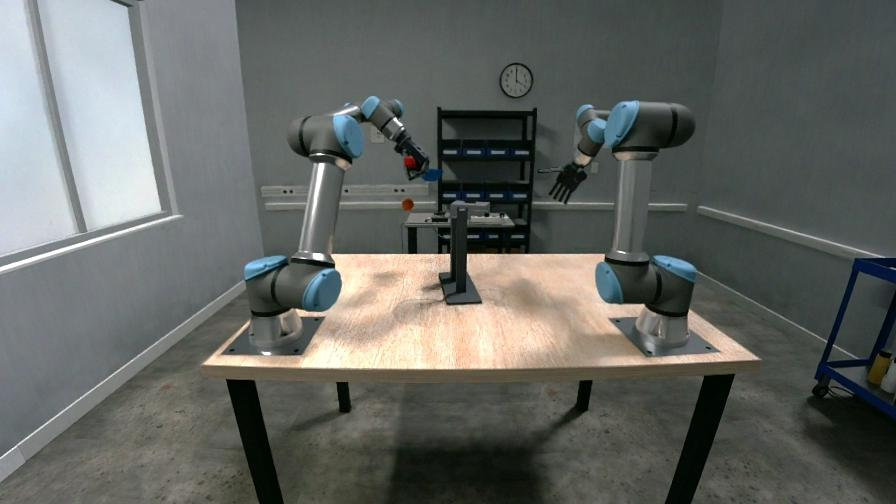

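Call:
move(
  target=[
    [0.106,-0.0717,0,0,0,0.0728,1,0.9,0.9,0.9,0.8,0.8,-0.2,-0.85,0,0,0,0,0,0,-1,-1,-1,-1,-1,-1,0,-0.8],
    [0.0781,-0.0708,0,0,0,0.0887,1,0.9,0.9,0.9,0.8,0.8,-0.2,-0.85,0,0,0,0,0,0,-1,-1,-1,-1,-1,-1,0,-0.8],
    [0.0348,-0.0695,0,0,0,0.1134,1,0.9,0.9,0.9,0.8,0.8,-0.2,-0.85,0,0,0,0,0,0,-1,-1,-1,-1,-1,-1,0,-0.8],
    [-0.002,-0.0683,0,0,0,0.1346,1,0.9,0.9,0.9,0.8,0.8,-0.2,-0.85,0,0,0,0,0,0,-1,-1,-1,-1,-1,-1,0,-0.8],
    [-0.002,-0.0683,0,0,0,0.1193,1,0.9,0.9,0.9,0.8,0.8,-0.2,-0.85,0,0,0,0,0,0,-1,-1,-1,-1,-1,-1,0,-0.8],
    [-0.002,-0.0683,0,0,0,0.0732,1,0.9,0.9,0.9,0.8,0.8,-0.2,-0.85,0,0,0,0,0,0,-1,-1,-1,-1,-1,-1,0,-0.8],
    [-0.002,-0.0301,0,0,0,-0.0035,1,0.9,0.9,0.9,0.8,0.8,-0.2,-0.85,0,0,0,0,0,0,-1,-1,-1,-1,-1,-1,0,-0.8],
    [-0.002,0.0094,0,0,0,-0.0687,1,0.9,0.9,0.9,0.8,0.8,-0.2,-0.85,0,0,0,0,0,0,-1,-1,-1,-1,-1,-1,0,-0.8],
    [-0.002,0.0179,0,0,0,-0.0281,1,0.9,0.9,0.9,0.8,0.8,-0.2,-0.85,0,0,0,0,0,0,-1,-1,-1,-1,-1,-1,0,-0.8],
    [-0.002,0.0053,0,0,0,0.022,1,0.9,0.9,0.9,0.8,0.8,-0.2,-0.85,0,0,0,0,0,0,-1,-1,-1,-1,-1,-1,0,-0.8],
    [0,0,0,0,0,0,1,0.9,0.9,0.9,0.8,0.8,-0.2,-0.85,0,0,0,0,0,0,-1,-1,-1,-1,-1,-1,0,-0.8],
  ],
  speed=[0.1,0.214,0.388,0.4,0.207,0.724,1.205,1.1,0.875,1.18,0.52],
  blend=[0,0.002,0.002,0.002,0.002,0.002,0.002,0.002,0.002,0.002,0],
  blocking=false,
)

Call:
wait(
  seconds=0.7,
)

Call:
wait(
  seconds=0.2,
)

Call:
wait(
  seconds=0.1,
)

Call:
wait(
  seconds=0.1,
)

Call:
wait(
  seconds=0.033,
)

Call:
wait(
  seconds=0.033,
)

Call:
wait(
  seconds=0.033,
)

Call:
wait(
  seconds=0.033,
)

Call:
wait(
  seconds=0.033,
)

Call:
wait(
  seconds=0.033,
)

Call:
wait(
  seconds=0.033,
)

Call:
wait(
  seconds=0.033,
)

Call:
wait(
  seconds=0.033,
)

Call:
wait(
  seconds=0.033,
)

Call:
wait(
  seconds=0.033,
)

Call:
wait(
  seconds=0.033,
)

Call:
wait(
  seconds=0.033,
)

Call:
wait(
  seconds=0.033,
)

Call:
wait(
  seconds=0.033,
)

Call:
wait(
  seconds=0.033,
)

Call:
wait(
  seconds=0.033,
)

Call:
wait(
  seconds=0.033,
)

Call:
wait(
  seconds=0.033,
)

Scene clock: 378.80 s.
left_arm: end_effector_position=(+0.4197, +0.3311, +0.4102) hand_measured=(+1.000, -0.408, +0.884, +0.432, +0.698, +0.588) hand_load_n=(+0.5, +10.5, +1.5, +8.5, +2.0, +3.5) hand_stopped_by=(target, force, force, force, force, force) hand_force_limit=-0.20 hand_speed=-0.85 end_effector_quat_wxyz=(+0.263, -0.621, +0.682, -0.283) end_effector_velocity=(+0.054, -0.037, +0.000) end_effector_angular_velocity=(-0.004, +0.000, +0.185) | right_arm: end_effector_position=(+0.2063, -0.4992, +0.3548) hand_measured=(-1.000, -1.000, -1.000, -1.000, -1.000, -1.000) hand_load_n=(+0.0, -0.5, +0.0, +0.0, +0.0, +0.0) hand_stopped_by=(target, target, target, target, target, target) hand_force_limit=0.00 hand_speed=-0.80 end_effector_quat_wxyz=(+0.192, +0.331, +0.883, -0.274)
Joint positions: left_arm=[4.344 -1.979 -0.896 1.582 -0.818 4.326] | right_arm=[-1.653 -1.457 1.38 0.994 1.362 -2.435]
Joint velocities: left_arm=[-0.144 0.06 -0.012 0.246 -0.089 -0.435] | right_arm=[within noise]
Joint torques (N m): left_arm=[-10.98 49.7 7.9 2.11 -0.61 -2.36] | right_arm=[4.54 -33.06 -18.29 0.48 0.79 -0.08]
Wrist force (N): left_arm=[0.6 2.1 2.8] | right_arm=[0.0 0.1 -0.4]
Wrist torque (N m): left_arm=[-0.14 0.27 -0.39] | right_arm=[0.01 0.01 0.03]
Wrist force, peak (N): left_arm=[0.8 2.1 3.8] | right_arm=[-0.1 0.1 -0.7]
Hand target: left_arm +0.4285, +0.3252, +0.4101; +0.267, -0.633, +0.671, -0.278 | right_arm +0.2063, -0.4992, +0.3548; +0.192, +0.331, +0.883, -0.274
Off the commanded pose: left_arm 0.021 m, 3 deg | right_arm 0.000 m, 0 deg.
move: running; path passed 0 of 11 targets

Scene clock: 379.50 s.
left_arm: end_effector_position=(+0.4578, +0.3054, +0.4102) hand_measured=(+1.000, -0.408, +0.884, +0.432, +0.698, +0.588) hand_load_n=(+0.5, +10.5, +2.0, +8.5, +2.0, +3.5) hand_stopped_by=(target, force, force, force, force, force) hand_force_limit=-0.20 hand_speed=-0.85 end_effector_quat_wxyz=(-0.280, +0.666, -0.638, +0.265) end_effector_velocity=(+0.055, -0.037, +0.000) end_effector_angular_velocity=(-0.001, +0.001, +0.196) | right_arm: end_effector_position=(+0.2063, -0.4992, +0.3548) hand_measured=(-1.000, -1.000, -1.000, -1.000, -1.000, -1.000) hand_load_n=(+0.0, -0.5, +0.0, +0.0, +0.0, +0.0) hand_stopped_by=(target, target, target, target, target, target) hand_force_limit=0.00 hand_speed=-0.80 end_effector_quat_wxyz=(+0.192, +0.331, +0.883, -0.274)
Joint positions: left_arm=[4.234 -1.941 -0.901 1.744 -0.909 4.025] | right_arm=[-1.653 -1.457 1.38 0.994 1.362 -2.435]
Joint velocities: left_arm=[-0.169 0.042 0 0.208 -0.167 -0.411] | right_arm=[within noise]
Joint torques (N m): left_arm=[-12.02 48.83 9.12 2.18 -1.09 -2.37] | right_arm=[4.88 -32.8 -18.59 0.55 0.87 -0.09]
Wrist force (N): left_arm=[1.1 2.3 3.3] | right_arm=[0.0 -0.1 -0.5]
Wrist torque (N m): left_arm=[-0.06 0.25 -0.26] | right_arm=[-0.01 0.01 0.03]
Wrist force, peak (N): left_arm=[1.1 2.3 3.3] | right_arm=[0.1 -0.1 -0.6]
Hand target: left_arm +0.4658, +0.3001, +0.4100; -0.284, +0.677, -0.628, +0.259 | right_arm +0.2063, -0.4992, +0.3548; +0.192, +0.331, +0.883, -0.274
Off the commanded pose: left_arm 0.067 m, 11 deg | right_arm 0.000 m, 0 deg.
earlier move: running; path passed 1 of 11 targets
wait: 0.70 s; no rest

Scene clock: 379.70 s.
left_arm: end_effector_position=(+0.4645, +0.3010, +0.4101) hand_measured=(+1.000, -0.408, +0.884, +0.432, +0.698, +0.588) hand_load_n=(+0.5, +10.5, +1.5, +8.5, +2.0, +3.0) hand_stopped_by=(target, force, force, force, force, force) hand_force_limit=-0.20 hand_speed=-0.85 end_effector_quat_wxyz=(-0.283, +0.675, -0.630, +0.261) end_effector_velocity=(+0.013, -0.009, -0.001) end_effector_angular_velocity=(+0.003, +0.006, +0.057) | right_arm: end_effector_position=(+0.2063, -0.4992, +0.3548) hand_measured=(-1.000, -1.000, -1.000, -1.000, -1.000, -1.000) hand_load_n=(+0.0, +0.0, +0.0, +0.0, +0.0, +0.0) hand_stopped_by=(target, target, target, target, target, target) hand_force_limit=0.00 hand_speed=-0.80 end_effector_quat_wxyz=(+0.192, +0.331, +0.883, -0.274)
Joint positions: left_arm=[4.212 -1.936 -0.901 1.77 -0.932 3.973] | right_arm=[-1.653 -1.457 1.38 0.994 1.362 -2.435]
Joint velocities: left_arm=[-0.045 0.011 -0.001 0.054 -0.055 -0.107] | right_arm=[within noise]
Joint torques (N m): left_arm=[-8.39 47.39 9.36 1.8 -0.85 -1.72] | right_arm=[4.01 -32.55 -19.43 0.35 0.94 -0.03]
Wrist force (N): left_arm=[1.1 2.1 3.5] | right_arm=[0.0 0.1 -0.4]
Wrist torque (N m): left_arm=[-0.16 0.22 -0.40] | right_arm=[0.01 0.01 0.03]
Wrist force, peak (N): left_arm=[1.1 2.1 3.5] | right_arm=[0.0 0.3 -0.5]
Hand target: left_arm +0.4658, +0.3001, +0.4100; -0.284, +0.677, -0.628, +0.259 | right_arm +0.2063, -0.4992, +0.3548; +0.192, +0.331, +0.883, -0.274
Off the commanded pose: left_arm 0.075 m, 13 deg | right_arm 0.000 m, 0 deg.
earlier move: running; path passed 1 of 11 targets
wait: 0.20 s; no rest

Scene clock: 379.80 s.
left_arm: end_effector_position=(+0.4653, +0.3004, +0.4101) hand_measured=(+1.000, -0.408, +0.884, +0.432, +0.698, +0.588) hand_load_n=(+0.5, +10.5, +1.5, +8.5, +2.0, +2.5) hand_stopped_by=(target, force, force, force, force, force) hand_force_limit=-0.20 hand_speed=-0.85 end_effector_quat_wxyz=(-0.284, +0.676, -0.628, +0.260) end_effector_velocity=(+0.005, -0.003, +0.000) end_effector_angular_velocity=(+0.002, +0.003, +0.025) | right_arm: end_effector_position=(+0.2063, -0.4992, +0.3548) hand_measured=(-1.000, -1.000, -1.000, -1.000, -1.000, -1.000) hand_load_n=(+0.0, +0.0, +0.0, +0.0, +0.0, +0.0) hand_stopped_by=(target, target, target, target, target, target) hand_force_limit=0.00 hand_speed=-0.80 end_effector_quat_wxyz=(+0.192, +0.331, +0.883, -0.274)
Joint positions: left_arm=[4.209 -1.935 -0.901 1.773 -0.936 3.966] | right_arm=[-1.653 -1.457 1.38 0.994 1.362 -2.435]
Joint velocities: left_arm=[-0.017 0.005 0 0.021 -0.024 -0.043] | right_arm=[within noise]
Joint torques (N m): left_arm=[-9.17 46.98 8.52 1.63 -0.82 -1.78] | right_arm=[4.13 -32.73 -19.11 0.57 0.91 -0.02]
Wrist force (N): left_arm=[0.6 1.8 3.3] | right_arm=[-0.1 0.0 -0.3]
Wrist torque (N m): left_arm=[-0.18 0.21 -0.38] | right_arm=[-0.01 0.03 0.02]
Wrist force, peak (N): left_arm=[0.6 1.8 3.3] | right_arm=[0.0 0.0 -0.7]
Hand target: left_arm +0.4658, +0.3001, +0.4100; -0.284, +0.677, -0.628, +0.259 | right_arm +0.2063, -0.4992, +0.3548; +0.192, +0.331, +0.883, -0.274
Off the commanded pose: left_arm 0.076 m, 13 deg | right_arm 0.000 m, 0 deg.
earlier move: running; path passed 1 of 11 targets
wait: 0.10 s; no rest

Scene clock: 379.90 s.
left_arm: end_effector_position=(+0.4656, +0.3002, +0.4100) hand_measured=(+1.000, -0.408, +0.884, +0.432, +0.698, +0.588) hand_load_n=(+0.5, +11.0, +1.5, +8.5, +1.5, +2.5) hand_stopped_by=(target, force, force, force, force, force) hand_force_limit=-0.20 hand_speed=-0.85 end_effector_quat_wxyz=(-0.284, +0.677, -0.628, +0.260) end_effector_velocity=(-0.001, -0.002, +0.000) end_effector_angular_velocity=(-0.002, +0.001, +0.019) | right_arm: end_effector_position=(+0.2063, -0.4992, +0.3548) hand_measured=(-1.000, -1.000, -1.000, -1.000, -1.000, -1.000) hand_load_n=(+0.0, +0.0, +0.0, +0.0, +0.0, +0.0) hand_stopped_by=(target, target, target, target, target, target) hand_force_limit=0.00 hand_speed=-0.80 end_effector_quat_wxyz=(+0.192, +0.331, +0.883, -0.274)
Joint positions: left_arm=[4.208 -1.934 -0.902 1.775 -0.938 3.964] | right_arm=[-1.653 -1.457 1.38 0.994 1.362 -2.435]
Joint velocities: left_arm=[-0.002 0.011 -0.014 0.014 -0.009 -0.022] | right_arm=[within noise]
Joint torques (N m): left_arm=[-4.74 49.62 7.94 1.48 -0.82 -1.75] | right_arm=[4.21 -32.61 -19.04 0.56 0.85 0.1]
Wrist force (N): left_arm=[0.5 1.5 3.0] | right_arm=[-0.1 0.0 -0.4]
Wrist torque (N m): left_arm=[-0.18 0.21 -0.37] | right_arm=[0.00 0.02 0.02]
Wrist force, peak (N): left_arm=[0.7 1.9 3.0] | right_arm=[-0.2 0.1 -0.5]
Hand target: left_arm +0.4621, +0.3002, +0.4100; -0.286, +0.680, -0.624, +0.258 | right_arm +0.2063, -0.4992, +0.3548; +0.192, +0.331, +0.883, -0.274
Off the commanded pose: left_arm 0.077 m, 13 deg | right_arm 0.000 m, 0 deg.
earlier move: running; path passed 1 of 11 targets
wait: 0.10 s; no rest

Scene clock: 379.93 s.
left_arm: end_effector_position=(+0.4653, +0.3001, +0.4100) hand_measured=(+1.000, -0.408, +0.884, +0.432, +0.698, +0.588) hand_load_n=(+0.5, +10.5, +1.5, +8.5, +2.0, +3.0) hand_stopped_by=(target, force, force, force, force, force) hand_force_limit=-0.20 hand_speed=-0.85 end_effector_quat_wxyz=(-0.284, +0.677, -0.627, +0.259) end_effector_velocity=(-0.015, -0.002, +0.000) end_effector_angular_velocity=(+0.000, +0.000, +0.057) | right_arm: end_effector_position=(+0.2063, -0.4992, +0.3548) hand_measured=(-1.000, -1.000, -1.000, -1.000, -1.000, -1.000) hand_load_n=(+0.0, +0.0, +0.0, +0.0, +0.0, +0.0) hand_stopped_by=(target, target, target, target, target, target) hand_force_limit=0.00 hand_speed=-0.80 end_effector_quat_wxyz=(+0.192, +0.331, +0.883, -0.274)
Joint positions: left_arm=[4.209 -1.933 -0.903 1.776 -0.938 3.963] | right_arm=[-1.653 -1.457 1.38 0.994 1.362 -2.435]
Joint velocities: left_arm=[0.021 0.055 -0.071 0.038 -0.017 -0.038] | right_arm=[within noise]
Joint torques (N m): left_arm=[14.34 53.43 5.62 1.68 -1.11 -1.91] | right_arm=[3.93 -33.85 -18.2 0.53 0.88 0]
Wrist force (N): left_arm=[0.4 1.2 3.6] | right_arm=[-0.1 0.0 -0.3]
Wrist torque (N m): left_arm=[-0.22 0.26 -0.36] | right_arm=[-0.01 0.02 0.02]
Wrist force, peak (N): left_arm=[0.4 1.2 3.6] | right_arm=[-0.1 0.0 -0.3]
Hand target: left_arm +0.4577, +0.3003, +0.4100; -0.287, +0.684, -0.619, +0.256 | right_arm +0.2063, -0.4992, +0.3548; +0.192, +0.331, +0.883, -0.274
Off the commanded pose: left_arm 0.076 m, 13 deg | right_arm 0.000 m, 0 deg.
earlier move: running; path passed 1 of 11 targets
wait: 0.03 s; no rest

Scene clock: 379.97 s.
left_arm: end_effector_position=(+0.4644, +0.3001, +0.4101) hand_measured=(+1.000, -0.408, +0.884, +0.432, +0.698, +0.588) hand_load_n=(+0.5, +10.5, +1.5, +8.5, +1.5, +3.0) hand_stopped_by=(target, force, force, force, force, force) hand_force_limit=-0.20 hand_speed=-0.85 end_effector_quat_wxyz=(-0.285, +0.678, -0.626, +0.259) end_effector_velocity=(-0.037, +0.003, +0.001) end_effector_angular_velocity=(+0.003, +0.002, +0.123) | right_arm: end_effector_position=(+0.2063, -0.4992, +0.3548) hand_measured=(-1.000, -1.000, -1.000, -1.000, -1.000, -1.000) hand_load_n=(+0.0, +0.0, -0.5, +0.0, +0.0, +0.0) hand_stopped_by=(target, target, target, target, target, target) hand_force_limit=0.00 hand_speed=-0.80 end_effector_quat_wxyz=(+0.192, +0.331, +0.883, -0.274)
Joint positions: left_arm=[4.21 -1.93 -0.907 1.777 -0.939 3.961] | right_arm=[-1.653 -1.457 1.38 0.994 1.362 -2.435]
Joint velocities: left_arm=[0.062 0.116 -0.151 0.074 -0.033 -0.064] | right_arm=[within noise]
Joint torques (N m): left_arm=[12.19 56.16 2.9 2 -1.14 -2.16] | right_arm=[4.87 -32.45 -18.62 0.48 0.84 -0.01]
Wrist force (N): left_arm=[0.8 1.3 3.7] | right_arm=[-0.1 0.2 -0.5]
Wrist torque (N m): left_arm=[-0.20 0.29 -0.32] | right_arm=[0.03 0.03 0.03]
Wrist force, peak (N): left_arm=[0.8 1.3 3.7] | right_arm=[-0.1 0.2 -0.5]
Hand target: left_arm +0.4531, +0.3005, +0.4100; -0.289, +0.689, -0.615, +0.254 | right_arm +0.2063, -0.4992, +0.3548; +0.192, +0.331, +0.883, -0.274
Off the commanded pose: left_arm 0.076 m, 13 deg | right_arm 0.000 m, 0 deg.
earlier move: running; path passed 1 of 11 targets
wait: 0.03 s; no rest

Scene clock: 380.00 s.
left_arm: end_effector_position=(+0.4628, +0.3002, +0.4101) hand_measured=(+1.000, -0.408, +0.884, +0.432, +0.698, +0.588) hand_load_n=(+0.5, +10.5, +1.5, +9.0, +2.0, +3.0) hand_stopped_by=(target, force, force, force, force, force) hand_force_limit=-0.20 hand_speed=-0.85 end_effector_quat_wxyz=(-0.285, +0.680, -0.625, +0.258) end_effector_velocity=(-0.060, +0.004, +0.001) end_effector_angular_velocity=(+0.002, +0.006, +0.189) | right_arm: end_effector_position=(+0.2063, -0.4992, +0.3548) hand_measured=(-1.000, -1.000, -1.000, -1.000, -1.000, -1.000) hand_load_n=(+0.0, +0.0, +0.0, +0.0, +0.0, +0.0) hand_stopped_by=(target, target, target, target, target, target) hand_force_limit=0.00 hand_speed=-0.80 end_effector_quat_wxyz=(+0.192, +0.331, +0.883, -0.274)
Joint positions: left_arm=[4.213 -1.926 -0.913 1.78 -0.94 3.958] | right_arm=[-1.653 -1.457 1.38 0.994 1.362 -2.435]
Joint velocities: left_arm=[0.1 0.18 -0.233 0.107 -0.049 -0.093] | right_arm=[within noise]
Joint torques (N m): left_arm=[11.21 53.92 1.43 2.16 -1.21 -2.12] | right_arm=[4.19 -33.17 -17.87 0.49 0.86 0.02]
Wrist force (N): left_arm=[0.8 1.1 4.0] | right_arm=[-0.1 0.0 -0.3]
Wrist torque (N m): left_arm=[-0.22 0.32 -0.31] | right_arm=[0.00 0.02 0.02]
Wrist force, peak (N): left_arm=[0.8 1.1 4.0] | right_arm=[-0.1 0.0 -0.3]
Hand target: left_arm +0.4501, +0.3006, +0.4100; -0.290, +0.691, -0.612, +0.253 | right_arm +0.2063, -0.4992, +0.3548; +0.192, +0.331, +0.883, -0.274
Off the commanded pose: left_arm 0.074 m, 14 deg | right_arm 0.000 m, 0 deg.
earlier move: running; path passed 1 of 11 targets
wait: 0.03 s; no rest

Scene clock: 380.03 s.
left_arm: end_effector_position=(+0.4607, +0.3004, +0.4101) hand_measured=(+1.000, -0.408, +0.884, +0.432, +0.698, +0.588) hand_load_n=(+0.5, +10.5, +1.5, +8.5, +2.0, +3.5) hand_stopped_by=(target, force, force, force, force, force) hand_force_limit=-0.20 hand_speed=-0.85 end_effector_quat_wxyz=(-0.286, +0.682, -0.622, +0.257) end_effector_velocity=(-0.073, +0.004, +0.000) end_effector_angular_velocity=(-0.004, +0.008, +0.227) | right_arm: end_effector_position=(+0.2063, -0.4992, +0.3548) hand_measured=(-1.000, -1.000, -1.000, -1.000, -1.000, -1.000) hand_load_n=(+0.0, +0.0, +0.0, +0.0, -0.5, +0.0) hand_stopped_by=(target, target, target, target, target, target) hand_force_limit=0.00 hand_speed=-0.80 end_effector_quat_wxyz=(+0.192, +0.331, +0.883, -0.274)
Joint positions: left_arm=[4.216 -1.919 -0.922 1.784 -0.942 3.955] | right_arm=[-1.653 -1.457 1.38 0.994 1.362 -2.435]
Joint velocities: left_arm=[0.123 0.217 -0.285 0.125 -0.056 -0.108] | right_arm=[within noise]
Joint torques (N m): left_arm=[10.21 51.29 2.93 2.06 -1.04 -1.96] | right_arm=[4.88 -32.84 -18.58 0.59 0.82 0.02]
Wrist force (N): left_arm=[0.7 1.7 3.4] | right_arm=[0.1 0.3 -0.4]
Wrist torque (N m): left_arm=[-0.17 0.28 -0.39] | right_arm=[0.05 -0.01 0.05]
Wrist force, peak (N): left_arm=[0.7 1.7 3.4] | right_arm=[0.1 0.3 -0.4]
Hand target: left_arm +0.4475, +0.3007, +0.4100; -0.291, +0.694, -0.609, +0.251 | right_arm +0.2063, -0.4992, +0.3548; +0.192, +0.331, +0.883, -0.274
Off the commanded pose: left_arm 0.072 m, 14 deg | right_arm 0.000 m, 0 deg.
earlier move: running; path passed 2 of 11 targets
wait: 0.03 s; no rest

Scene clock: 380.07 s.
left_arm: end_effector_position=(+0.4582, +0.3004, +0.4101) hand_measured=(+1.000, -0.408, +0.884, +0.432, +0.698, +0.588) hand_load_n=(+1.0, +10.5, +1.5, +9.0, +2.5, +3.0) hand_stopped_by=(target, force, force, force, force, force) hand_force_limit=-0.20 hand_speed=-0.85 end_effector_quat_wxyz=(-0.287, +0.684, -0.620, +0.256) end_effector_velocity=(-0.077, +0.002, -0.001) end_effector_angular_velocity=(-0.007, +0.009, +0.234) | right_arm: end_effector_position=(+0.2063, -0.4992, +0.3548) hand_measured=(-1.000, -1.000, -1.000, -1.000, -1.000, -1.000) hand_load_n=(+0.0, +0.0, +0.0, +0.0, +0.0, +0.0) hand_stopped_by=(target, target, target, target, target, target) hand_force_limit=0.00 hand_speed=-0.80 end_effector_quat_wxyz=(+0.192, +0.331, +0.883, -0.274)
Joint positions: left_arm=[4.221 -1.912 -0.931 1.788 -0.944 3.951] | right_arm=[-1.653 -1.457 1.38 0.994 1.362 -2.435]
Joint velocities: left_arm=[0.13 0.228 -0.302 0.128 -0.055 -0.109] | right_arm=[within noise]
Joint torques (N m): left_arm=[10.7 48.47 3.76 2.23 -1.2 -1.97] | right_arm=[5.36 -33.02 -18.4 0.47 0.96 0.11]
Wrist force (N): left_arm=[0.7 2.5 3.2] | right_arm=[-0.1 0.1 -0.4]
Wrist torque (N m): left_arm=[-0.09 0.28 -0.46] | right_arm=[0.02 0.03 0.02]
Wrist force, peak (N): left_arm=[0.7 2.5 3.2] | right_arm=[-0.1 0.1 -0.4]
Hand target: left_arm +0.4432, +0.3008, +0.4100; -0.293, +0.698, -0.604, +0.250 | right_arm +0.2063, -0.4992, +0.3548; +0.192, +0.331, +0.883, -0.274
Off the commanded pose: left_arm 0.070 m, 14 deg | right_arm 0.000 m, 0 deg.
earlier move: running; path passed 2 of 11 targets
wait: 0.03 s; no rest

Scene clock: 380.10 s.
left_arm: end_effector_position=(+0.4557, +0.3005, +0.4101) hand_measured=(+1.000, -0.408, +0.884, +0.432, +0.698, +0.588) hand_load_n=(+0.5, +10.5, +1.5, +8.5, +2.0, +3.0) hand_stopped_by=(target, force, force, force, force, force) hand_force_limit=-0.20 hand_speed=-0.85 end_effector_quat_wxyz=(-0.288, +0.687, -0.617, +0.255) end_effector_velocity=(-0.082, +0.003, -0.001) end_effector_angular_velocity=(-0.003, +0.008, +0.252) | right_arm: end_effector_position=(+0.2063, -0.4992, +0.3548) hand_measured=(-1.000, -1.000, -1.000, -1.000, -1.000, -1.000) hand_load_n=(-0.5, +0.0, +0.0, +0.5, +0.0, +0.0) hand_stopped_by=(target, target, target, target, target, target) hand_force_limit=0.00 hand_speed=-0.80 end_effector_quat_wxyz=(+0.192, +0.331, +0.883, -0.274)
Joint positions: left_arm=[4.225 -1.904 -0.941 1.792 -0.946 3.948] | right_arm=[-1.653 -1.457 1.38 0.994 1.362 -2.435]
Joint velocities: left_arm=[0.139 0.242 -0.316 0.137 -0.061 -0.118] | right_arm=[within noise]
Joint torques (N m): left_arm=[12.23 51.57 3.11 2.11 -1.16 -2.17] | right_arm=[4.73 -33.96 -18.94 0.45 0.98 -0.02]
Wrist force (N): left_arm=[0.7 1.6 3.4] | right_arm=[-0.4 0.1 -0.2]
Wrist torque (N m): left_arm=[-0.15 0.34 -0.38] | right_arm=[0.00 0.06 0.01]
Wrist force, peak (N): left_arm=[0.7 1.6 3.4] | right_arm=[-0.4 0.1 -0.2]
Hand target: left_arm +0.4369, +0.3010, +0.4100; -0.295, +0.703, -0.598, +0.247 | right_arm +0.2063, -0.4992, +0.3548; +0.192, +0.331, +0.883, -0.274
Off the commanded pose: left_arm 0.068 m, 15 deg | right_arm 0.000 m, 0 deg.
earlier move: running; path passed 2 of 11 targets
wait: 0.03 s; no rest

Scene clock: 380.13 s.
left_arm: end_effector_position=(+0.4520, +0.3007, +0.4101) hand_measured=(+1.000, -0.408, +0.884, +0.432, +0.698, +0.588) hand_load_n=(+0.0, +10.5, +1.5, +8.5, +2.5, +3.5) hand_stopped_by=(target, force, force, force, force, force) hand_force_limit=-0.20 hand_speed=-0.85 end_effector_quat_wxyz=(-0.289, +0.690, -0.613, +0.253) end_effector_velocity=(-0.100, +0.005, +0.000) end_effector_angular_velocity=(-0.005, +0.010, +0.311) | right_arm: end_effector_position=(+0.2063, -0.4992, +0.3548) hand_measured=(-1.000, -1.000, -1.000, -1.000, -1.000, -1.000) hand_load_n=(+0.0, +0.0, +0.0, +0.0, +0.0, +0.0) hand_stopped_by=(target, target, target, target, target, target) hand_force_limit=0.00 hand_speed=-0.80 end_effector_quat_wxyz=(+0.192, +0.331, +0.883, -0.274)
Joint positions: left_arm=[4.231 -1.894 -0.955 1.798 -0.948 3.943] | right_arm=[-1.653 -1.457 1.38 0.994 1.362 -2.435]
Joint velocities: left_arm=[0.174 0.287 -0.37 0.157 -0.074 -0.143] | right_arm=[within noise]
Joint torques (N m): left_arm=[13.38 53.83 1.05 2.34 -1.44 -2.2] | right_arm=[4.29 -33.1 -19.1 0.5 0.91 -0.03]
Wrist force (N): left_arm=[0.9 0.9 4.0] | right_arm=[-0.1 0.1 -0.5]
Wrist torque (N m): left_arm=[-0.20 0.44 -0.26] | right_arm=[0.02 0.03 0.02]
Wrist force, peak (N): left_arm=[0.9 0.9 4.0] | right_arm=[-0.1 0.1 -0.5]
Hand target: left_arm +0.4289, +0.3012, +0.4100; -0.298, +0.710, -0.589, +0.243 | right_arm +0.2063, -0.4992, +0.3548; +0.192, +0.331, +0.883, -0.274
Off the commanded pose: left_arm 0.065 m, 16 deg | right_arm 0.000 m, 0 deg.
earlier move: running; path passed 2 of 11 targets
wait: 0.03 s; no rest

Scene clock: 380.17 s.
left_arm: end_effector_position=(+0.4485, +0.3009, +0.4101) hand_measured=(+1.000, -0.408, +0.884, +0.432, +0.698, +0.588) hand_load_n=(+0.0, +10.5, +1.5, +8.5, +2.5, +4.0) hand_stopped_by=(target, force, force, force, force, force) hand_force_limit=-0.20 hand_speed=-0.85 end_effector_quat_wxyz=(-0.290, +0.693, -0.610, +0.251) end_effector_velocity=(-0.122, +0.007, +0.000) end_effector_angular_velocity=(-0.004, +0.017, +0.381) | right_arm: end_effector_position=(+0.2063, -0.4992, +0.3548) hand_measured=(-1.000, -1.000, -1.000, -1.000, -1.000, -1.000) hand_load_n=(+0.0, +0.0, +0.0, +0.0, +0.0, +0.0) hand_stopped_by=(target, target, target, target, target, target) hand_force_limit=0.00 hand_speed=-0.80 end_effector_quat_wxyz=(+0.192, +0.331, +0.883, -0.274)
Joint positions: left_arm=[4.237 -1.884 -0.968 1.804 -0.951 3.938] | right_arm=[-1.653 -1.457 1.38 0.994 1.362 -2.435]
Joint velocities: left_arm=[0.212 0.344 -0.438 0.183 -0.096 -0.172] | right_arm=[within noise]
Joint torques (N m): left_arm=[14.53 55.58 -1.6 2.25 -1.42 -2.36] | right_arm=[4.67 -32.81 -18.51 0.49 0.98 0.02]
Wrist force (N): left_arm=[1.0 1.0 4.3] | right_arm=[-0.1 0.2 -0.4]
Wrist torque (N m): left_arm=[-0.19 0.47 -0.25] | right_arm=[0.02 0.02 0.03]
Wrist force, peak (N): left_arm=[1.0 1.0 4.3] | right_arm=[-0.1 0.2 -0.4]
Hand target: left_arm +0.4203, +0.3015, +0.4100; -0.301, +0.718, -0.580, +0.239 | right_arm +0.2063, -0.4992, +0.3548; +0.192, +0.331, +0.883, -0.274
Off the commanded pose: left_arm 0.063 m, 16 deg | right_arm 0.000 m, 0 deg.
earlier move: running; path passed 3 of 11 targets
wait: 0.03 s; no rest

Scene clock: 380.20 s.
left_arm: end_effector_position=(+0.4441, +0.3012, +0.4101) hand_measured=(+1.000, -0.408, +0.884, +0.432, +0.698, +0.588) hand_load_n=(+0.5, +10.5, +1.5, +9.0, +2.5, +4.0) hand_stopped_by=(target, force, force, force, force, force) hand_force_limit=-0.20 hand_speed=-0.85 end_effector_quat_wxyz=(-0.292, +0.698, -0.605, +0.249) end_effector_velocity=(-0.146, +0.008, +0.000) end_effector_angular_velocity=(-0.006, +0.021, +0.457) | right_arm: end_effector_position=(+0.2063, -0.4992, +0.3548) hand_measured=(-1.000, -1.000, -1.000, -1.000, -1.000, -1.000) hand_load_n=(+0.0, +0.0, +0.0, -0.5, +0.0, +0.0) hand_stopped_by=(target, target, target, target, target, target) hand_force_limit=0.00 hand_speed=-0.80 end_effector_quat_wxyz=(+0.192, +0.331, +0.883, -0.274)
Joint positions: left_arm=[4.245 -1.871 -0.983 1.81 -0.955 3.932] | right_arm=[-1.653 -1.457 1.38 0.994 1.362 -2.435]
Joint velocities: left_arm=[0.256 0.405 -0.51 0.207 -0.115 -0.203] | right_arm=[within noise]
Joint torques (N m): left_arm=[14.15 53.8 -0.9 2.33 -1.52 -2.33] | right_arm=[4.83 -33.41 -19.17 0.41 0.9 0]
Wrist force (N): left_arm=[1.0 0.6 3.7] | right_arm=[-0.2 0.2 -0.5]
Wrist torque (N m): left_arm=[-0.21 0.37 -0.21] | right_arm=[0.03 0.03 0.02]
Wrist force, peak (N): left_arm=[1.0 0.6 3.7] | right_arm=[-0.2 0.2 -0.5]
Hand target: left_arm +0.4129, +0.3017, +0.4100; -0.304, +0.724, -0.572, +0.236 | right_arm +0.2063, -0.4992, +0.3548; +0.192, +0.331, +0.883, -0.274
Off the commanded pose: left_arm 0.059 m, 17 deg | right_arm 0.000 m, 0 deg.
earlier move: running; path passed 3 of 11 targets
wait: 0.03 s; no rest

Scene clock: 380.23 s.
left_arm: end_effector_position=(+0.4391, +0.3015, +0.4100) hand_measured=(+1.000, -0.408, +0.884, +0.432, +0.698, +0.588) hand_load_n=(+0.0, +10.5, +1.5, +8.5, +2.0, +3.5) hand_stopped_by=(target, force, force, force, force, force) hand_force_limit=-0.20 hand_speed=-0.85 end_effector_quat_wxyz=(-0.293, +0.703, -0.599, +0.247) end_effector_velocity=(-0.165, +0.007, -0.002) end_effector_angular_velocity=(-0.013, +0.028, +0.517) | right_arm: end_effector_position=(+0.2063, -0.4992, +0.3548) hand_measured=(-1.000, -1.000, -1.000, -1.000, -1.000, -1.000) hand_load_n=(+0.0, +0.0, +0.0, +0.0, +0.0, -0.5) hand_stopped_by=(target, target, target, target, target, target) hand_force_limit=0.00 hand_speed=-0.80 end_effector_quat_wxyz=(+0.192, +0.331, +0.883, -0.274)
Joint positions: left_arm=[4.254 -1.858 -1 1.817 -0.959 3.925] | right_arm=[-1.653 -1.457 1.38 0.994 1.362 -2.435]
Joint velocities: left_arm=[0.29 0.452 -0.566 0.221 -0.132 -0.227] | right_arm=[within noise]
Joint torques (N m): left_arm=[13.75 51.64 -1.67 2.44 -1.39 -2.4] | right_arm=[4.26 -33.56 -18.58 0.5 0.97 0.06]
Wrist force (N): left_arm=[0.9 1.2 3.9] | right_arm=[0.0 0.1 -0.3]
Wrist torque (N m): left_arm=[-0.13 0.37 -0.20] | right_arm=[0.01 0.01 0.03]
Wrist force, peak (N): left_arm=[0.9 1.2 3.9] | right_arm=[0.0 0.1 -0.3]
Hand target: left_arm +0.4074, +0.3019, +0.4100; -0.306, +0.729, -0.566, +0.234 | right_arm +0.2063, -0.4992, +0.3548; +0.192, +0.331, +0.883, -0.274
Off the commanded pose: left_arm 0.056 m, 18 deg | right_arm 0.000 m, 0 deg.
earlier move: running; path passed 3 of 11 targets
wait: 0.03 s; no rest

Scene clock: 380.27 s.
left_arm: end_effector_position=(+0.4336, +0.3016, +0.4100) hand_measured=(+1.000, -0.408, +0.884, +0.432, +0.698, +0.588) hand_load_n=(+0.5, +11.0, +1.5, +8.5, +2.0, +3.0) hand_stopped_by=(target, force, force, force, force, force) hand_force_limit=-0.20 hand_speed=-0.85 end_effector_quat_wxyz=(-0.295, +0.708, -0.594, +0.244) end_effector_velocity=(-0.173, +0.004, -0.002) end_effector_angular_velocity=(-0.018, +0.026, +0.540) | right_arm: end_effector_position=(+0.2063, -0.4992, +0.3548) hand_measured=(-1.000, -1.000, -1.000, -1.000, -1.000, -1.000) hand_load_n=(+0.0, -0.5, +0.0, +0.0, +0.0, +0.0) hand_stopped_by=(target, target, target, target, target, target) hand_force_limit=0.00 hand_speed=-0.80 end_effector_quat_wxyz=(+0.192, +0.331, +0.883, -0.274)
Joint positions: left_arm=[4.263 -1.843 -1.019 1.824 -0.963 3.917] | right_arm=[-1.653 -1.457 1.38 0.994 1.362 -2.435]
Joint velocities: left_arm=[0.308 0.471 -0.587 0.221 -0.131 -0.234] | right_arm=[within noise]
Joint torques (N m): left_arm=[12.12 47.27 1.18 2.61 -1.36 -2.01] | right_arm=[4.58 -33.71 -19.89 0.42 0.84 -0.07]
Wrist force (N): left_arm=[0.9 1.4 3.5] | right_arm=[0.0 0.1 -0.3]
Wrist torque (N m): left_arm=[-0.12 0.36 -0.23] | right_arm=[0.01 0.01 0.03]
Wrist force, peak (N): left_arm=[0.9 1.4 3.5] | right_arm=[0.0 0.1 -0.3]
Hand target: left_arm +0.4036, +0.3020, +0.4100; -0.307, +0.732, -0.562, +0.232 | right_arm +0.2063, -0.4992, +0.3548; +0.192, +0.331, +0.883, -0.274
Off the commanded pose: left_arm 0.052 m, 19 deg | right_arm 0.000 m, 0 deg.
earlier move: running; path passed 3 of 11 targets
wait: 0.03 s; no rest

Scene clock: 380.30 s.
left_arm: end_effector_position=(+0.4280, +0.3017, +0.4099) hand_measured=(+1.000, -0.408, +0.884, +0.432, +0.698, +0.588) hand_load_n=(+0.5, +10.5, +1.5, +8.5, +2.0, +3.0) hand_stopped_by=(target, force, force, force, force, force) hand_force_limit=-0.20 hand_speed=-0.85 end_effector_quat_wxyz=(-0.297, +0.713, -0.587, +0.241) end_effector_velocity=(-0.169, +0.001, -0.003) end_effector_angular_velocity=(-0.017, +0.020, +0.524) | right_arm: end_effector_position=(+0.2063, -0.4992, +0.3548) hand_measured=(-1.000, -1.000, -1.000, -1.000, -1.000, -1.000) hand_load_n=(+0.0, +0.0, +0.0, +0.0, +0.0, +0.0) hand_stopped_by=(target, target, target, target, target, target) hand_force_limit=0.00 hand_speed=-0.80 end_effector_quat_wxyz=(+0.192, +0.331, +0.883, -0.274)
Joint positions: left_arm=[4.273 -1.828 -1.037 1.831 -0.967 3.91] | right_arm=[-1.653 -1.457 1.38 0.994 1.362 -2.435]
Joint velocities: left_arm=[0.307 0.461 -0.571 0.211 -0.12 -0.22] | right_arm=[within noise]
Joint torques (N m): left_arm=[9.75 43.55 3.79 2.44 -0.86 -2.11] | right_arm=[4.97 -33.42 -18.77 0.58 0.92 -0.02]
Wrist force (N): left_arm=[0.6 1.9 2.8] | right_arm=[-0.1 0.1 -0.4]
Wrist torque (N m): left_arm=[-0.06 0.29 -0.30] | right_arm=[0.02 0.03 0.02]
Wrist force, peak (N): left_arm=[0.6 1.9 2.8] | right_arm=[-0.1 0.1 -0.4]
Hand target: left_arm +0.4017, +0.3021, +0.4100; -0.308, +0.734, -0.560, +0.231 | right_arm +0.2063, -0.4992, +0.3548; +0.192, +0.331, +0.883, -0.274
Off the commanded pose: left_arm 0.049 m, 20 deg | right_arm 0.000 m, 0 deg.
earlier move: running; path passed 3 of 11 targets
wait: 0.03 s; no rest

Scene clock: 380.33 s.
left_arm: end_effector_position=(+0.4216, +0.3018, +0.4098) hand_measured=(+1.000, -0.408, +0.884, +0.432, +0.698, +0.588) hand_load_n=(+0.5, +10.5, +1.5, +9.0, +1.5, +2.5) hand_stopped_by=(target, force, force, force, force, force) hand_force_limit=-0.20 hand_speed=-0.85 end_effector_quat_wxyz=(-0.299, +0.719, -0.580, +0.238) end_effector_velocity=(-0.151, +0.000, -0.003) end_effector_angular_velocity=(-0.011, +0.005, +0.459) | right_arm: end_effector_position=(+0.2063, -0.4992, +0.3548) hand_measured=(-1.000, -1.000, -1.000, -1.000, -1.000, -1.000) hand_load_n=(-0.5, +0.0, +0.0, +0.0, +0.0, +0.0) hand_stopped_by=(target, target, target, target, target, target) hand_force_limit=0.00 hand_speed=-0.80 end_effector_quat_wxyz=(+0.192, +0.331, +0.883, -0.274)
Joint positions: left_arm=[4.285 -1.81 -1.059 1.839 -0.971 3.902] | right_arm=[-1.653 -1.457 1.38 0.994 1.362 -2.435]
Joint velocities: left_arm=[0.283 0.412 -0.508 0.186 -0.091 -0.182] | right_arm=[within noise]
Joint torques (N m): left_arm=[9.8 40.16 5.01 2.23 -0.66 -1.97] | right_arm=[4.56 -33.52 -19.08 0.68 0.86 0.08]
Wrist force (N): left_arm=[0.7 2.3 2.6] | right_arm=[0.0 0.0 -0.4]
Wrist torque (N m): left_arm=[-0.06 0.19 -0.32] | right_arm=[0.00 0.01 0.03]
Wrist force, peak (N): left_arm=[0.7 2.3 2.6] | right_arm=[0.0 0.0 -0.4]
Hand target: left_arm +0.4010, +0.3021, +0.4100; -0.308, +0.734, -0.560, +0.231 | right_arm +0.2063, -0.4992, +0.3548; +0.192, +0.331, +0.883, -0.274
Off the commanded pose: left_arm 0.046 m, 21 deg | right_arm 0.000 m, 0 deg.
earlier move: running; path passed 3 of 11 targets
wait: 0.03 s; no rest

Scene clock: 380.37 s.
left_arm: end_effector_position=(+0.4171, +0.3018, +0.4097) hand_measured=(+1.000, -0.408, +0.884, +0.432, +0.698, +0.588) hand_load_n=(+0.5, +11.0, +1.5, +8.5, +1.5, +2.5) hand_stopped_by=(target, force, force, force, force, force) hand_force_limit=-0.20 hand_speed=-0.85 end_effector_quat_wxyz=(-0.300, +0.723, -0.576, +0.236) end_effector_velocity=(-0.129, +0.000, -0.002) end_effector_angular_velocity=(+0.003, -0.005, +0.374) | right_arm: end_effector_position=(+0.2063, -0.4992, +0.3548) hand_measured=(-1.000, -1.000, -1.000, -1.000, -1.000, -1.000) hand_load_n=(+0.0, +0.0, +0.0, +0.0, +0.0, +0.0) hand_stopped_by=(target, target, target, target, target, target) hand_force_limit=0.00 hand_speed=-0.80 end_effector_quat_wxyz=(+0.192, +0.331, +0.883, -0.274)
Joint positions: left_arm=[4.294 -1.798 -1.074 1.845 -0.974 3.897] | right_arm=[-1.653 -1.457 1.38 0.994 1.362 -2.435]
Joint velocities: left_arm=[0.25 0.352 -0.43 0.155 -0.061 -0.131] | right_arm=[within noise]
Joint torques (N m): left_arm=[6.47 39.41 7.44 2.13 -0.75 -1.63] | right_arm=[5.26 -33.06 -18.58 0.64 0.94 -0.03]
Wrist force (N): left_arm=[1.0 2.5 2.2] | right_arm=[0.0 0.0 -0.2]
Wrist torque (N m): left_arm=[-0.02 0.14 -0.34] | right_arm=[-0.01 0.00 0.03]
Wrist force, peak (N): left_arm=[1.0 2.5 2.2] | right_arm=[0.0 0.0 -0.2]
Hand target: left_arm +0.4010, +0.3021, +0.4100; -0.307, +0.732, -0.562, +0.232 | right_arm +0.2063, -0.4992, +0.3548; +0.192, +0.331, +0.883, -0.274
Off the commanded pose: left_arm 0.044 m, 22 deg | right_arm 0.000 m, 0 deg.
earlier move: running; path passed 4 of 11 targets
wait: 0.03 s; no rest

Scene clock: 380.40 s.
left_arm: end_effector_position=(+0.4135, +0.3018, +0.4097) hand_measured=(+1.000, -0.408, +0.884, +0.432, +0.698, +0.588) hand_load_n=(+0.5, +11.0, +1.5, +8.5, +2.0, +2.5) hand_stopped_by=(target, force, force, force, force, force) hand_force_limit=-0.20 hand_speed=-0.85 end_effector_quat_wxyz=(-0.302, +0.726, -0.572, +0.235) end_effector_velocity=(-0.104, +0.001, +0.000) end_effector_angular_velocity=(+0.011, -0.015, +0.269) | right_arm: end_effector_position=(+0.2063, -0.4992, +0.3548) hand_measured=(-1.000, -1.000, -1.000, -1.000, -1.000, -1.000) hand_load_n=(+0.0, +0.0, +0.0, +0.0, +0.0, +0.0) hand_stopped_by=(target, target, target, target, target, target) hand_force_limit=0.00 hand_speed=-0.80 end_effector_quat_wxyz=(+0.192, +0.331, +0.883, -0.274)
Joint positions: left_arm=[4.301 -1.788 -1.086 1.849 -0.975 3.894] | right_arm=[-1.653 -1.457 1.38 0.994 1.362 -2.435]
Joint velocities: left_arm=[0.214 0.279 -0.341 0.114 -0.021 -0.063] | right_arm=[within noise]
Joint torques (N m): left_arm=[7.86 36.22 8.67 1.97 -0.62 -1.57] | right_arm=[5.7 -33.03 -17.82 0.54 0.9 0.02]
Wrist force (N): left_arm=[0.9 2.4 2.3] | right_arm=[0.0 0.0 -0.4]
Wrist torque (N m): left_arm=[-0.03 0.21 -0.38] | right_arm=[-0.01 0.01 0.02]
Wrist force, peak (N): left_arm=[0.9 2.4 2.3] | right_arm=[0.0 0.0 -0.4]
Hand target: left_arm +0.4010, +0.3021, +0.4100; -0.306, +0.729, -0.566, +0.233 | right_arm +0.2063, -0.4992, +0.3548; +0.192, +0.331, +0.883, -0.274
Off the commanded pose: left_arm 0.043 m, 22 deg | right_arm 0.000 m, 0 deg.
earlier move: running; path passed 4 of 11 targets
wait: 0.03 s; no rest

Scene clock: 380.43 s.
left_arm: end_effector_position=(+0.4105, +0.3018, +0.4097) hand_measured=(+1.000, -0.408, +0.884, +0.432, +0.698, +0.588) hand_load_n=(+0.5, +10.5, +1.5, +8.5, +2.0, +3.0) hand_stopped_by=(target, force, force, force, force, force) hand_force_limit=-0.20 hand_speed=-0.85 end_effector_quat_wxyz=(-0.303, +0.728, -0.569, +0.234) end_effector_velocity=(-0.083, +0.001, +0.000) end_effector_angular_velocity=(+0.003, -0.014, +0.171) | right_arm: end_effector_position=(+0.2063, -0.4992, +0.3548) hand_measured=(-1.000, -1.000, -1.000, -1.000, -1.000, -1.000) hand_load_n=(-0.5, +0.0, +0.0, +0.0, +0.0, +0.0) hand_stopped_by=(target, target, target, target, target, target) hand_force_limit=0.00 hand_speed=-0.80 end_effector_quat_wxyz=(+0.192, +0.331, +0.883, -0.274)
Joint positions: left_arm=[4.307 -1.781 -1.096 1.851 -0.975 3.893] | right_arm=[-1.653 -1.457 1.38 0.994 1.362 -2.435]
Joint velocities: left_arm=[0.182 0.204 -0.256 0.058 0.016 0.004] | right_arm=[within noise]
Joint torques (N m): left_arm=[9.96 36 8.94 1.65 2.71 2.86] | right_arm=[4.93 -32.73 -18.64 0.56 0.81 -0.02]
Wrist force (N): left_arm=[1.2 2.7 3.0] | right_arm=[-0.1 0.1 -0.3]
Wrist torque (N m): left_arm=[-0.03 0.26 -0.38] | right_arm=[0.00 0.02 0.02]
Wrist force, peak (N): left_arm=[1.2 2.7 3.0] | right_arm=[-0.1 0.1 -0.3]
Hand target: left_arm +0.4010, +0.3021, +0.4100; -0.304, +0.725, -0.571, +0.235 | right_arm +0.2063, -0.4992, +0.3548; +0.192, +0.331, +0.883, -0.274
Off the commanded pose: left_arm 0.042 m, 23 deg | right_arm 0.000 m, 0 deg.
earlier move: running; path passed 4 of 11 targets
wait: 0.03 s; no rest

Scene clock: 380.47 s.
left_arm: end_effector_position=(+0.4082, +0.3019, +0.4097) hand_measured=(+1.000, -0.408, +0.884, +0.432, +0.698, +0.588) hand_load_n=(+0.5, +10.5, +1.5, +8.5, +2.0, +3.0) hand_stopped_by=(target, force, force, force, force, force) hand_force_limit=-0.20 hand_speed=-0.85 end_effector_quat_wxyz=(-0.303, +0.728, -0.568, +0.234) end_effector_velocity=(-0.063, +0.001, +0.002) end_effector_angular_velocity=(+0.010, -0.024, +0.039) | right_arm: end_effector_position=(+0.2063, -0.4992, +0.3548) hand_measured=(-1.000, -1.000, -1.000, -1.000, -1.000, -1.000) hand_load_n=(-0.5, +0.0, +0.0, +0.0, +0.0, +0.0) hand_stopped_by=(target, target, target, target, target, target) hand_force_limit=0.00 hand_speed=-0.80 end_effector_quat_wxyz=(+0.192, +0.331, +0.883, -0.274)
Joint positions: left_arm=[4.313 -1.775 -1.102 1.852 -0.973 3.895] | right_arm=[-1.653 -1.457 1.38 0.994 1.362 -2.435]
Joint velocities: left_arm=[0.158 0.133 -0.177 0 0.077 0.112] | right_arm=[within noise]
Joint torques (N m): left_arm=[8.66 34.77 9.65 -2.92 2.63 3.77] | right_arm=[5.02 -33.02 -18.6 0.53 0.85 0.04]
Wrist force (N): left_arm=[1.3 2.3 2.7] | right_arm=[0.1 0.0 -0.5]
Wrist torque (N m): left_arm=[-0.05 0.28 -0.54] | right_arm=[0.00 -0.01 0.03]
Wrist force, peak (N): left_arm=[1.3 2.3 2.7] | right_arm=[0.1 0.0 -0.5]
Hand target: left_arm +0.4010, +0.3021, +0.4100; -0.303, +0.723, -0.574, +0.237 | right_arm +0.2063, -0.4992, +0.3548; +0.192, +0.331, +0.883, -0.274
Off the commanded pose: left_arm 0.042 m, 23 deg | right_arm 0.000 m, 0 deg.
earlier move: running; path passed 4 of 11 targets
wait: 0.03 s; no rest

Scene clock: 380.50 s.
left_arm: end_effector_position=(+0.4065, +0.3020, +0.4097) hand_measured=(+1.000, -0.408, +0.884, +0.432, +0.698, +0.588) hand_load_n=(+1.0, +10.5, +1.5, +8.5, +2.5, +3.5) hand_stopped_by=(target, force, force, force, force, force) hand_force_limit=-0.20 hand_speed=-0.85 end_effector_quat_wxyz=(-0.304, +0.728, -0.568, +0.234) end_effector_velocity=(-0.048, +0.003, +0.001) end_effector_angular_velocity=(+0.017, -0.023, -0.063) | right_arm: end_effector_position=(+0.2063, -0.4992, +0.3548) hand_measured=(-1.000, -1.000, -1.000, -1.000, -1.000, -1.000) hand_load_n=(+0.0, +0.0, +0.0, +0.0, +0.0, +0.0) hand_stopped_by=(target, target, target, target, target, target) hand_force_limit=0.00 hand_speed=-0.80 end_effector_quat_wxyz=(+0.192, +0.331, +0.883, -0.274)
Joint positions: left_arm=[4.317 -1.772 -1.107 1.852 -0.97 3.9] | right_arm=[-1.653 -1.457 1.38 0.994 1.362 -2.435]
Joint velocities: left_arm=[0.137 0.075 -0.116 -0.046 0.116 0.199] | right_arm=[within noise]
Joint torques (N m): left_arm=[9.09 38.23 10.17 -3.95 2.77 3.77] | right_arm=[4.6 -32.73 -18.94 0.65 0.9 0.11]
Wrist force (N): left_arm=[1.1 2.5 2.9] | right_arm=[-0.1 0.1 -0.4]
Wrist torque (N m): left_arm=[-0.09 0.27 -0.66] | right_arm=[0.01 0.01 0.03]
Wrist force, peak (N): left_arm=[1.1 2.5 2.9] | right_arm=[-0.1 0.1 -0.4]
Hand target: left_arm +0.4010, +0.3021, +0.4100; -0.302, +0.721, -0.576, +0.238 | right_arm +0.2063, -0.4992, +0.3548; +0.192, +0.331, +0.883, -0.274
Off the commanded pose: left_arm 0.041 m, 23 deg | right_arm 0.000 m, 0 deg.
earlier move: running; path passed 4 of 11 targets
wait: 0.03 s; no rest

Scene clock: 380.53 s.
left_arm: end_effector_position=(+0.4049, +0.3021, +0.4098) hand_measured=(+1.000, -0.408, +0.884, +0.432, +0.698, +0.588) hand_load_n=(+0.5, +10.5, +1.5, +8.5, +2.0, +3.5) hand_stopped_by=(target, force, force, force, force, force) hand_force_limit=-0.20 hand_speed=-0.85 end_effector_quat_wxyz=(-0.304, +0.727, -0.570, +0.235) end_effector_velocity=(-0.035, +0.000, +0.002) end_effector_angular_velocity=(+0.012, -0.017, -0.122) | right_arm: end_effector_position=(+0.2063, -0.4992, +0.3548) hand_measured=(-1.000, -1.000, -1.000, -1.000, -1.000, -1.000) hand_load_n=(-0.5, +0.0, +0.0, +0.0, +0.0, +0.0) hand_stopped_by=(target, target, target, target, target, target) hand_force_limit=0.00 hand_speed=-0.80 end_effector_quat_wxyz=(+0.192, +0.331, +0.883, -0.274)
Joint positions: left_arm=[4.322 -1.77 -1.11 1.849 -0.965 3.909] | right_arm=[-1.653 -1.457 1.38 0.994 1.362 -2.435]
Joint velocities: left_arm=[0.11 0.032 -0.066 -0.082 0.129 0.235] | right_arm=[within noise]
Joint torques (N m): left_arm=[7.86 39.38 9.24 -3.77 2.24 3.39] | right_arm=[4.5 -33.21 -18.79 0.49 0.94 0.04]
Wrist force (N): left_arm=[1.2 2.4 3.1] | right_arm=[-0.1 0.2 -0.4]
Wrist torque (N m): left_arm=[-0.11 0.26 -0.63] | right_arm=[0.03 0.02 0.03]
Wrist force, peak (N): left_arm=[1.2 2.4 3.1] | right_arm=[-0.1 0.2 -0.4]
Hand target: left_arm +0.4010, +0.3021, +0.4100; -0.302, +0.720, -0.578, +0.239 | right_arm +0.2063, -0.4992, +0.3548; +0.192, +0.331, +0.883, -0.274
Off the commanded pose: left_arm 0.041 m, 23 deg | right_arm 0.000 m, 0 deg.
earlier move: running; path passed 5 of 11 targets
wait: 0.03 s; no rest

Call:
wait(
  seconds=10,
  cameras=["cam_high", "cam_low"],
)

Scene clock: 385.00 s.
left_arm: end_effector_position=(+0.4022, +0.3431, +0.4100) hand_measured=(+1.000, -0.408, +0.884, +0.432, +0.698, +0.588) hand_load_n=(+0.5, +10.5, +1.5, +9.0, +2.0, +3.5) hand_stopped_by=(target, force, force, force, force, force) hand_force_limit=-0.20 hand_speed=-0.85 end_effector_quat_wxyz=(+0.253, -0.601, +0.701, -0.290) | right_arm: end_effector_position=(+0.2063, -0.4992, +0.3548) hand_measured=(-1.000, -1.000, -1.000, -1.000, -1.000, -1.000) hand_load_n=(+0.0, +0.0, +0.0, -0.5, +0.0, +0.0) hand_stopped_by=(target, target, target, target, target, target) hand_force_limit=0.00 hand_speed=-0.80 end_effector_quat_wxyz=(+0.192, +0.331, +0.883, -0.274)
Joint positions: left_arm=[4.388 -2.002 -0.887 1.496 -0.797 4.468] | right_arm=[-1.653 -1.457 1.38 0.994 1.362 -2.435]
Joint torques (N m): left_arm=[-8.9 25.67 30.44 -3.66 2.08 2.27] | right_arm=[4.41 -32.86 -19.8 0.51 0.98 0.06]
Wrist force (N): left_arm=[0.6 2.2 3.3] | right_arm=[0.0 0.3 -0.4]
Wrist torque (N m): left_arm=[-0.18 0.35 -0.55] | right_arm=[0.05 0.02 0.04]
Wrist force, peak (N): left_arm=[1.3 2.2 3.6] | right_arm=[0.0 0.1 -0.7]
Hand target: left_arm +0.4022, +0.3431, +0.4100; +0.253, -0.601, +0.701, -0.290 | right_arm +0.2063, -0.4992, +0.3548; +0.192, +0.331, +0.883, -0.274
Off the commanded pose: left_arm 0.000 m, 0 deg | right_arm 0.000 m, 0 deg.
earlier move: done
wait: 0.00 of 10 s (the move ended)
Images, in order (width x height): cam_high 896x504, cam_low 896x504.

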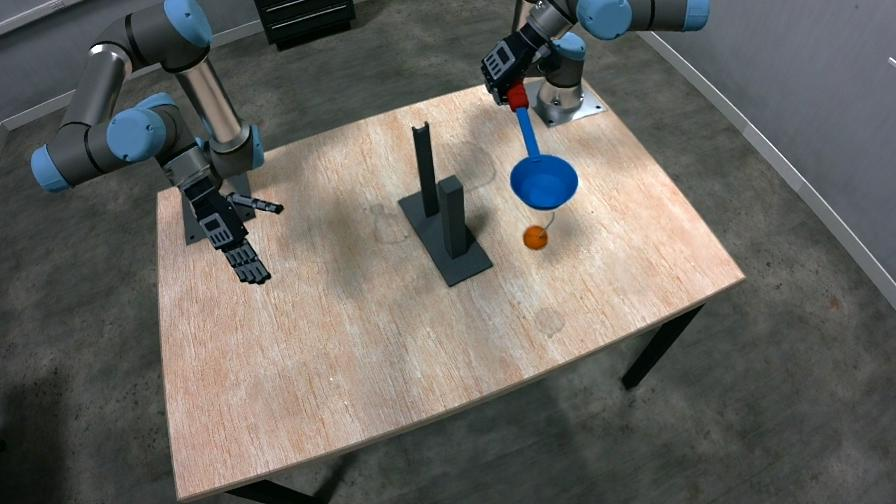

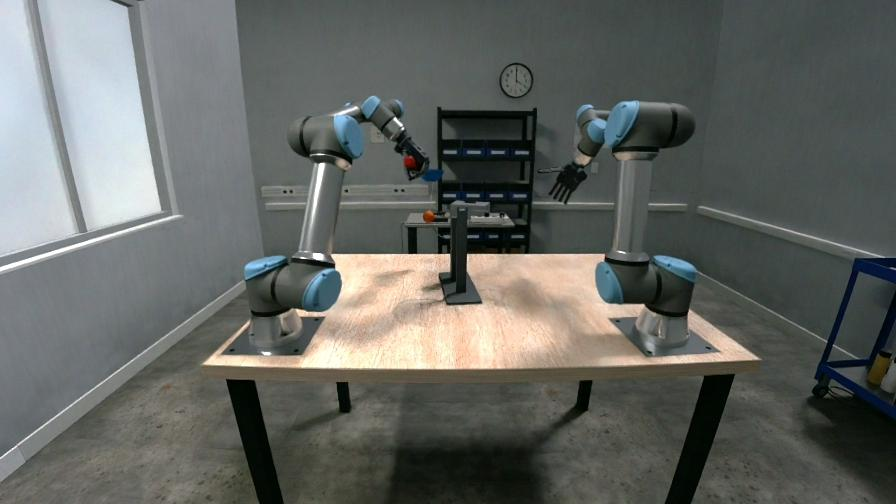

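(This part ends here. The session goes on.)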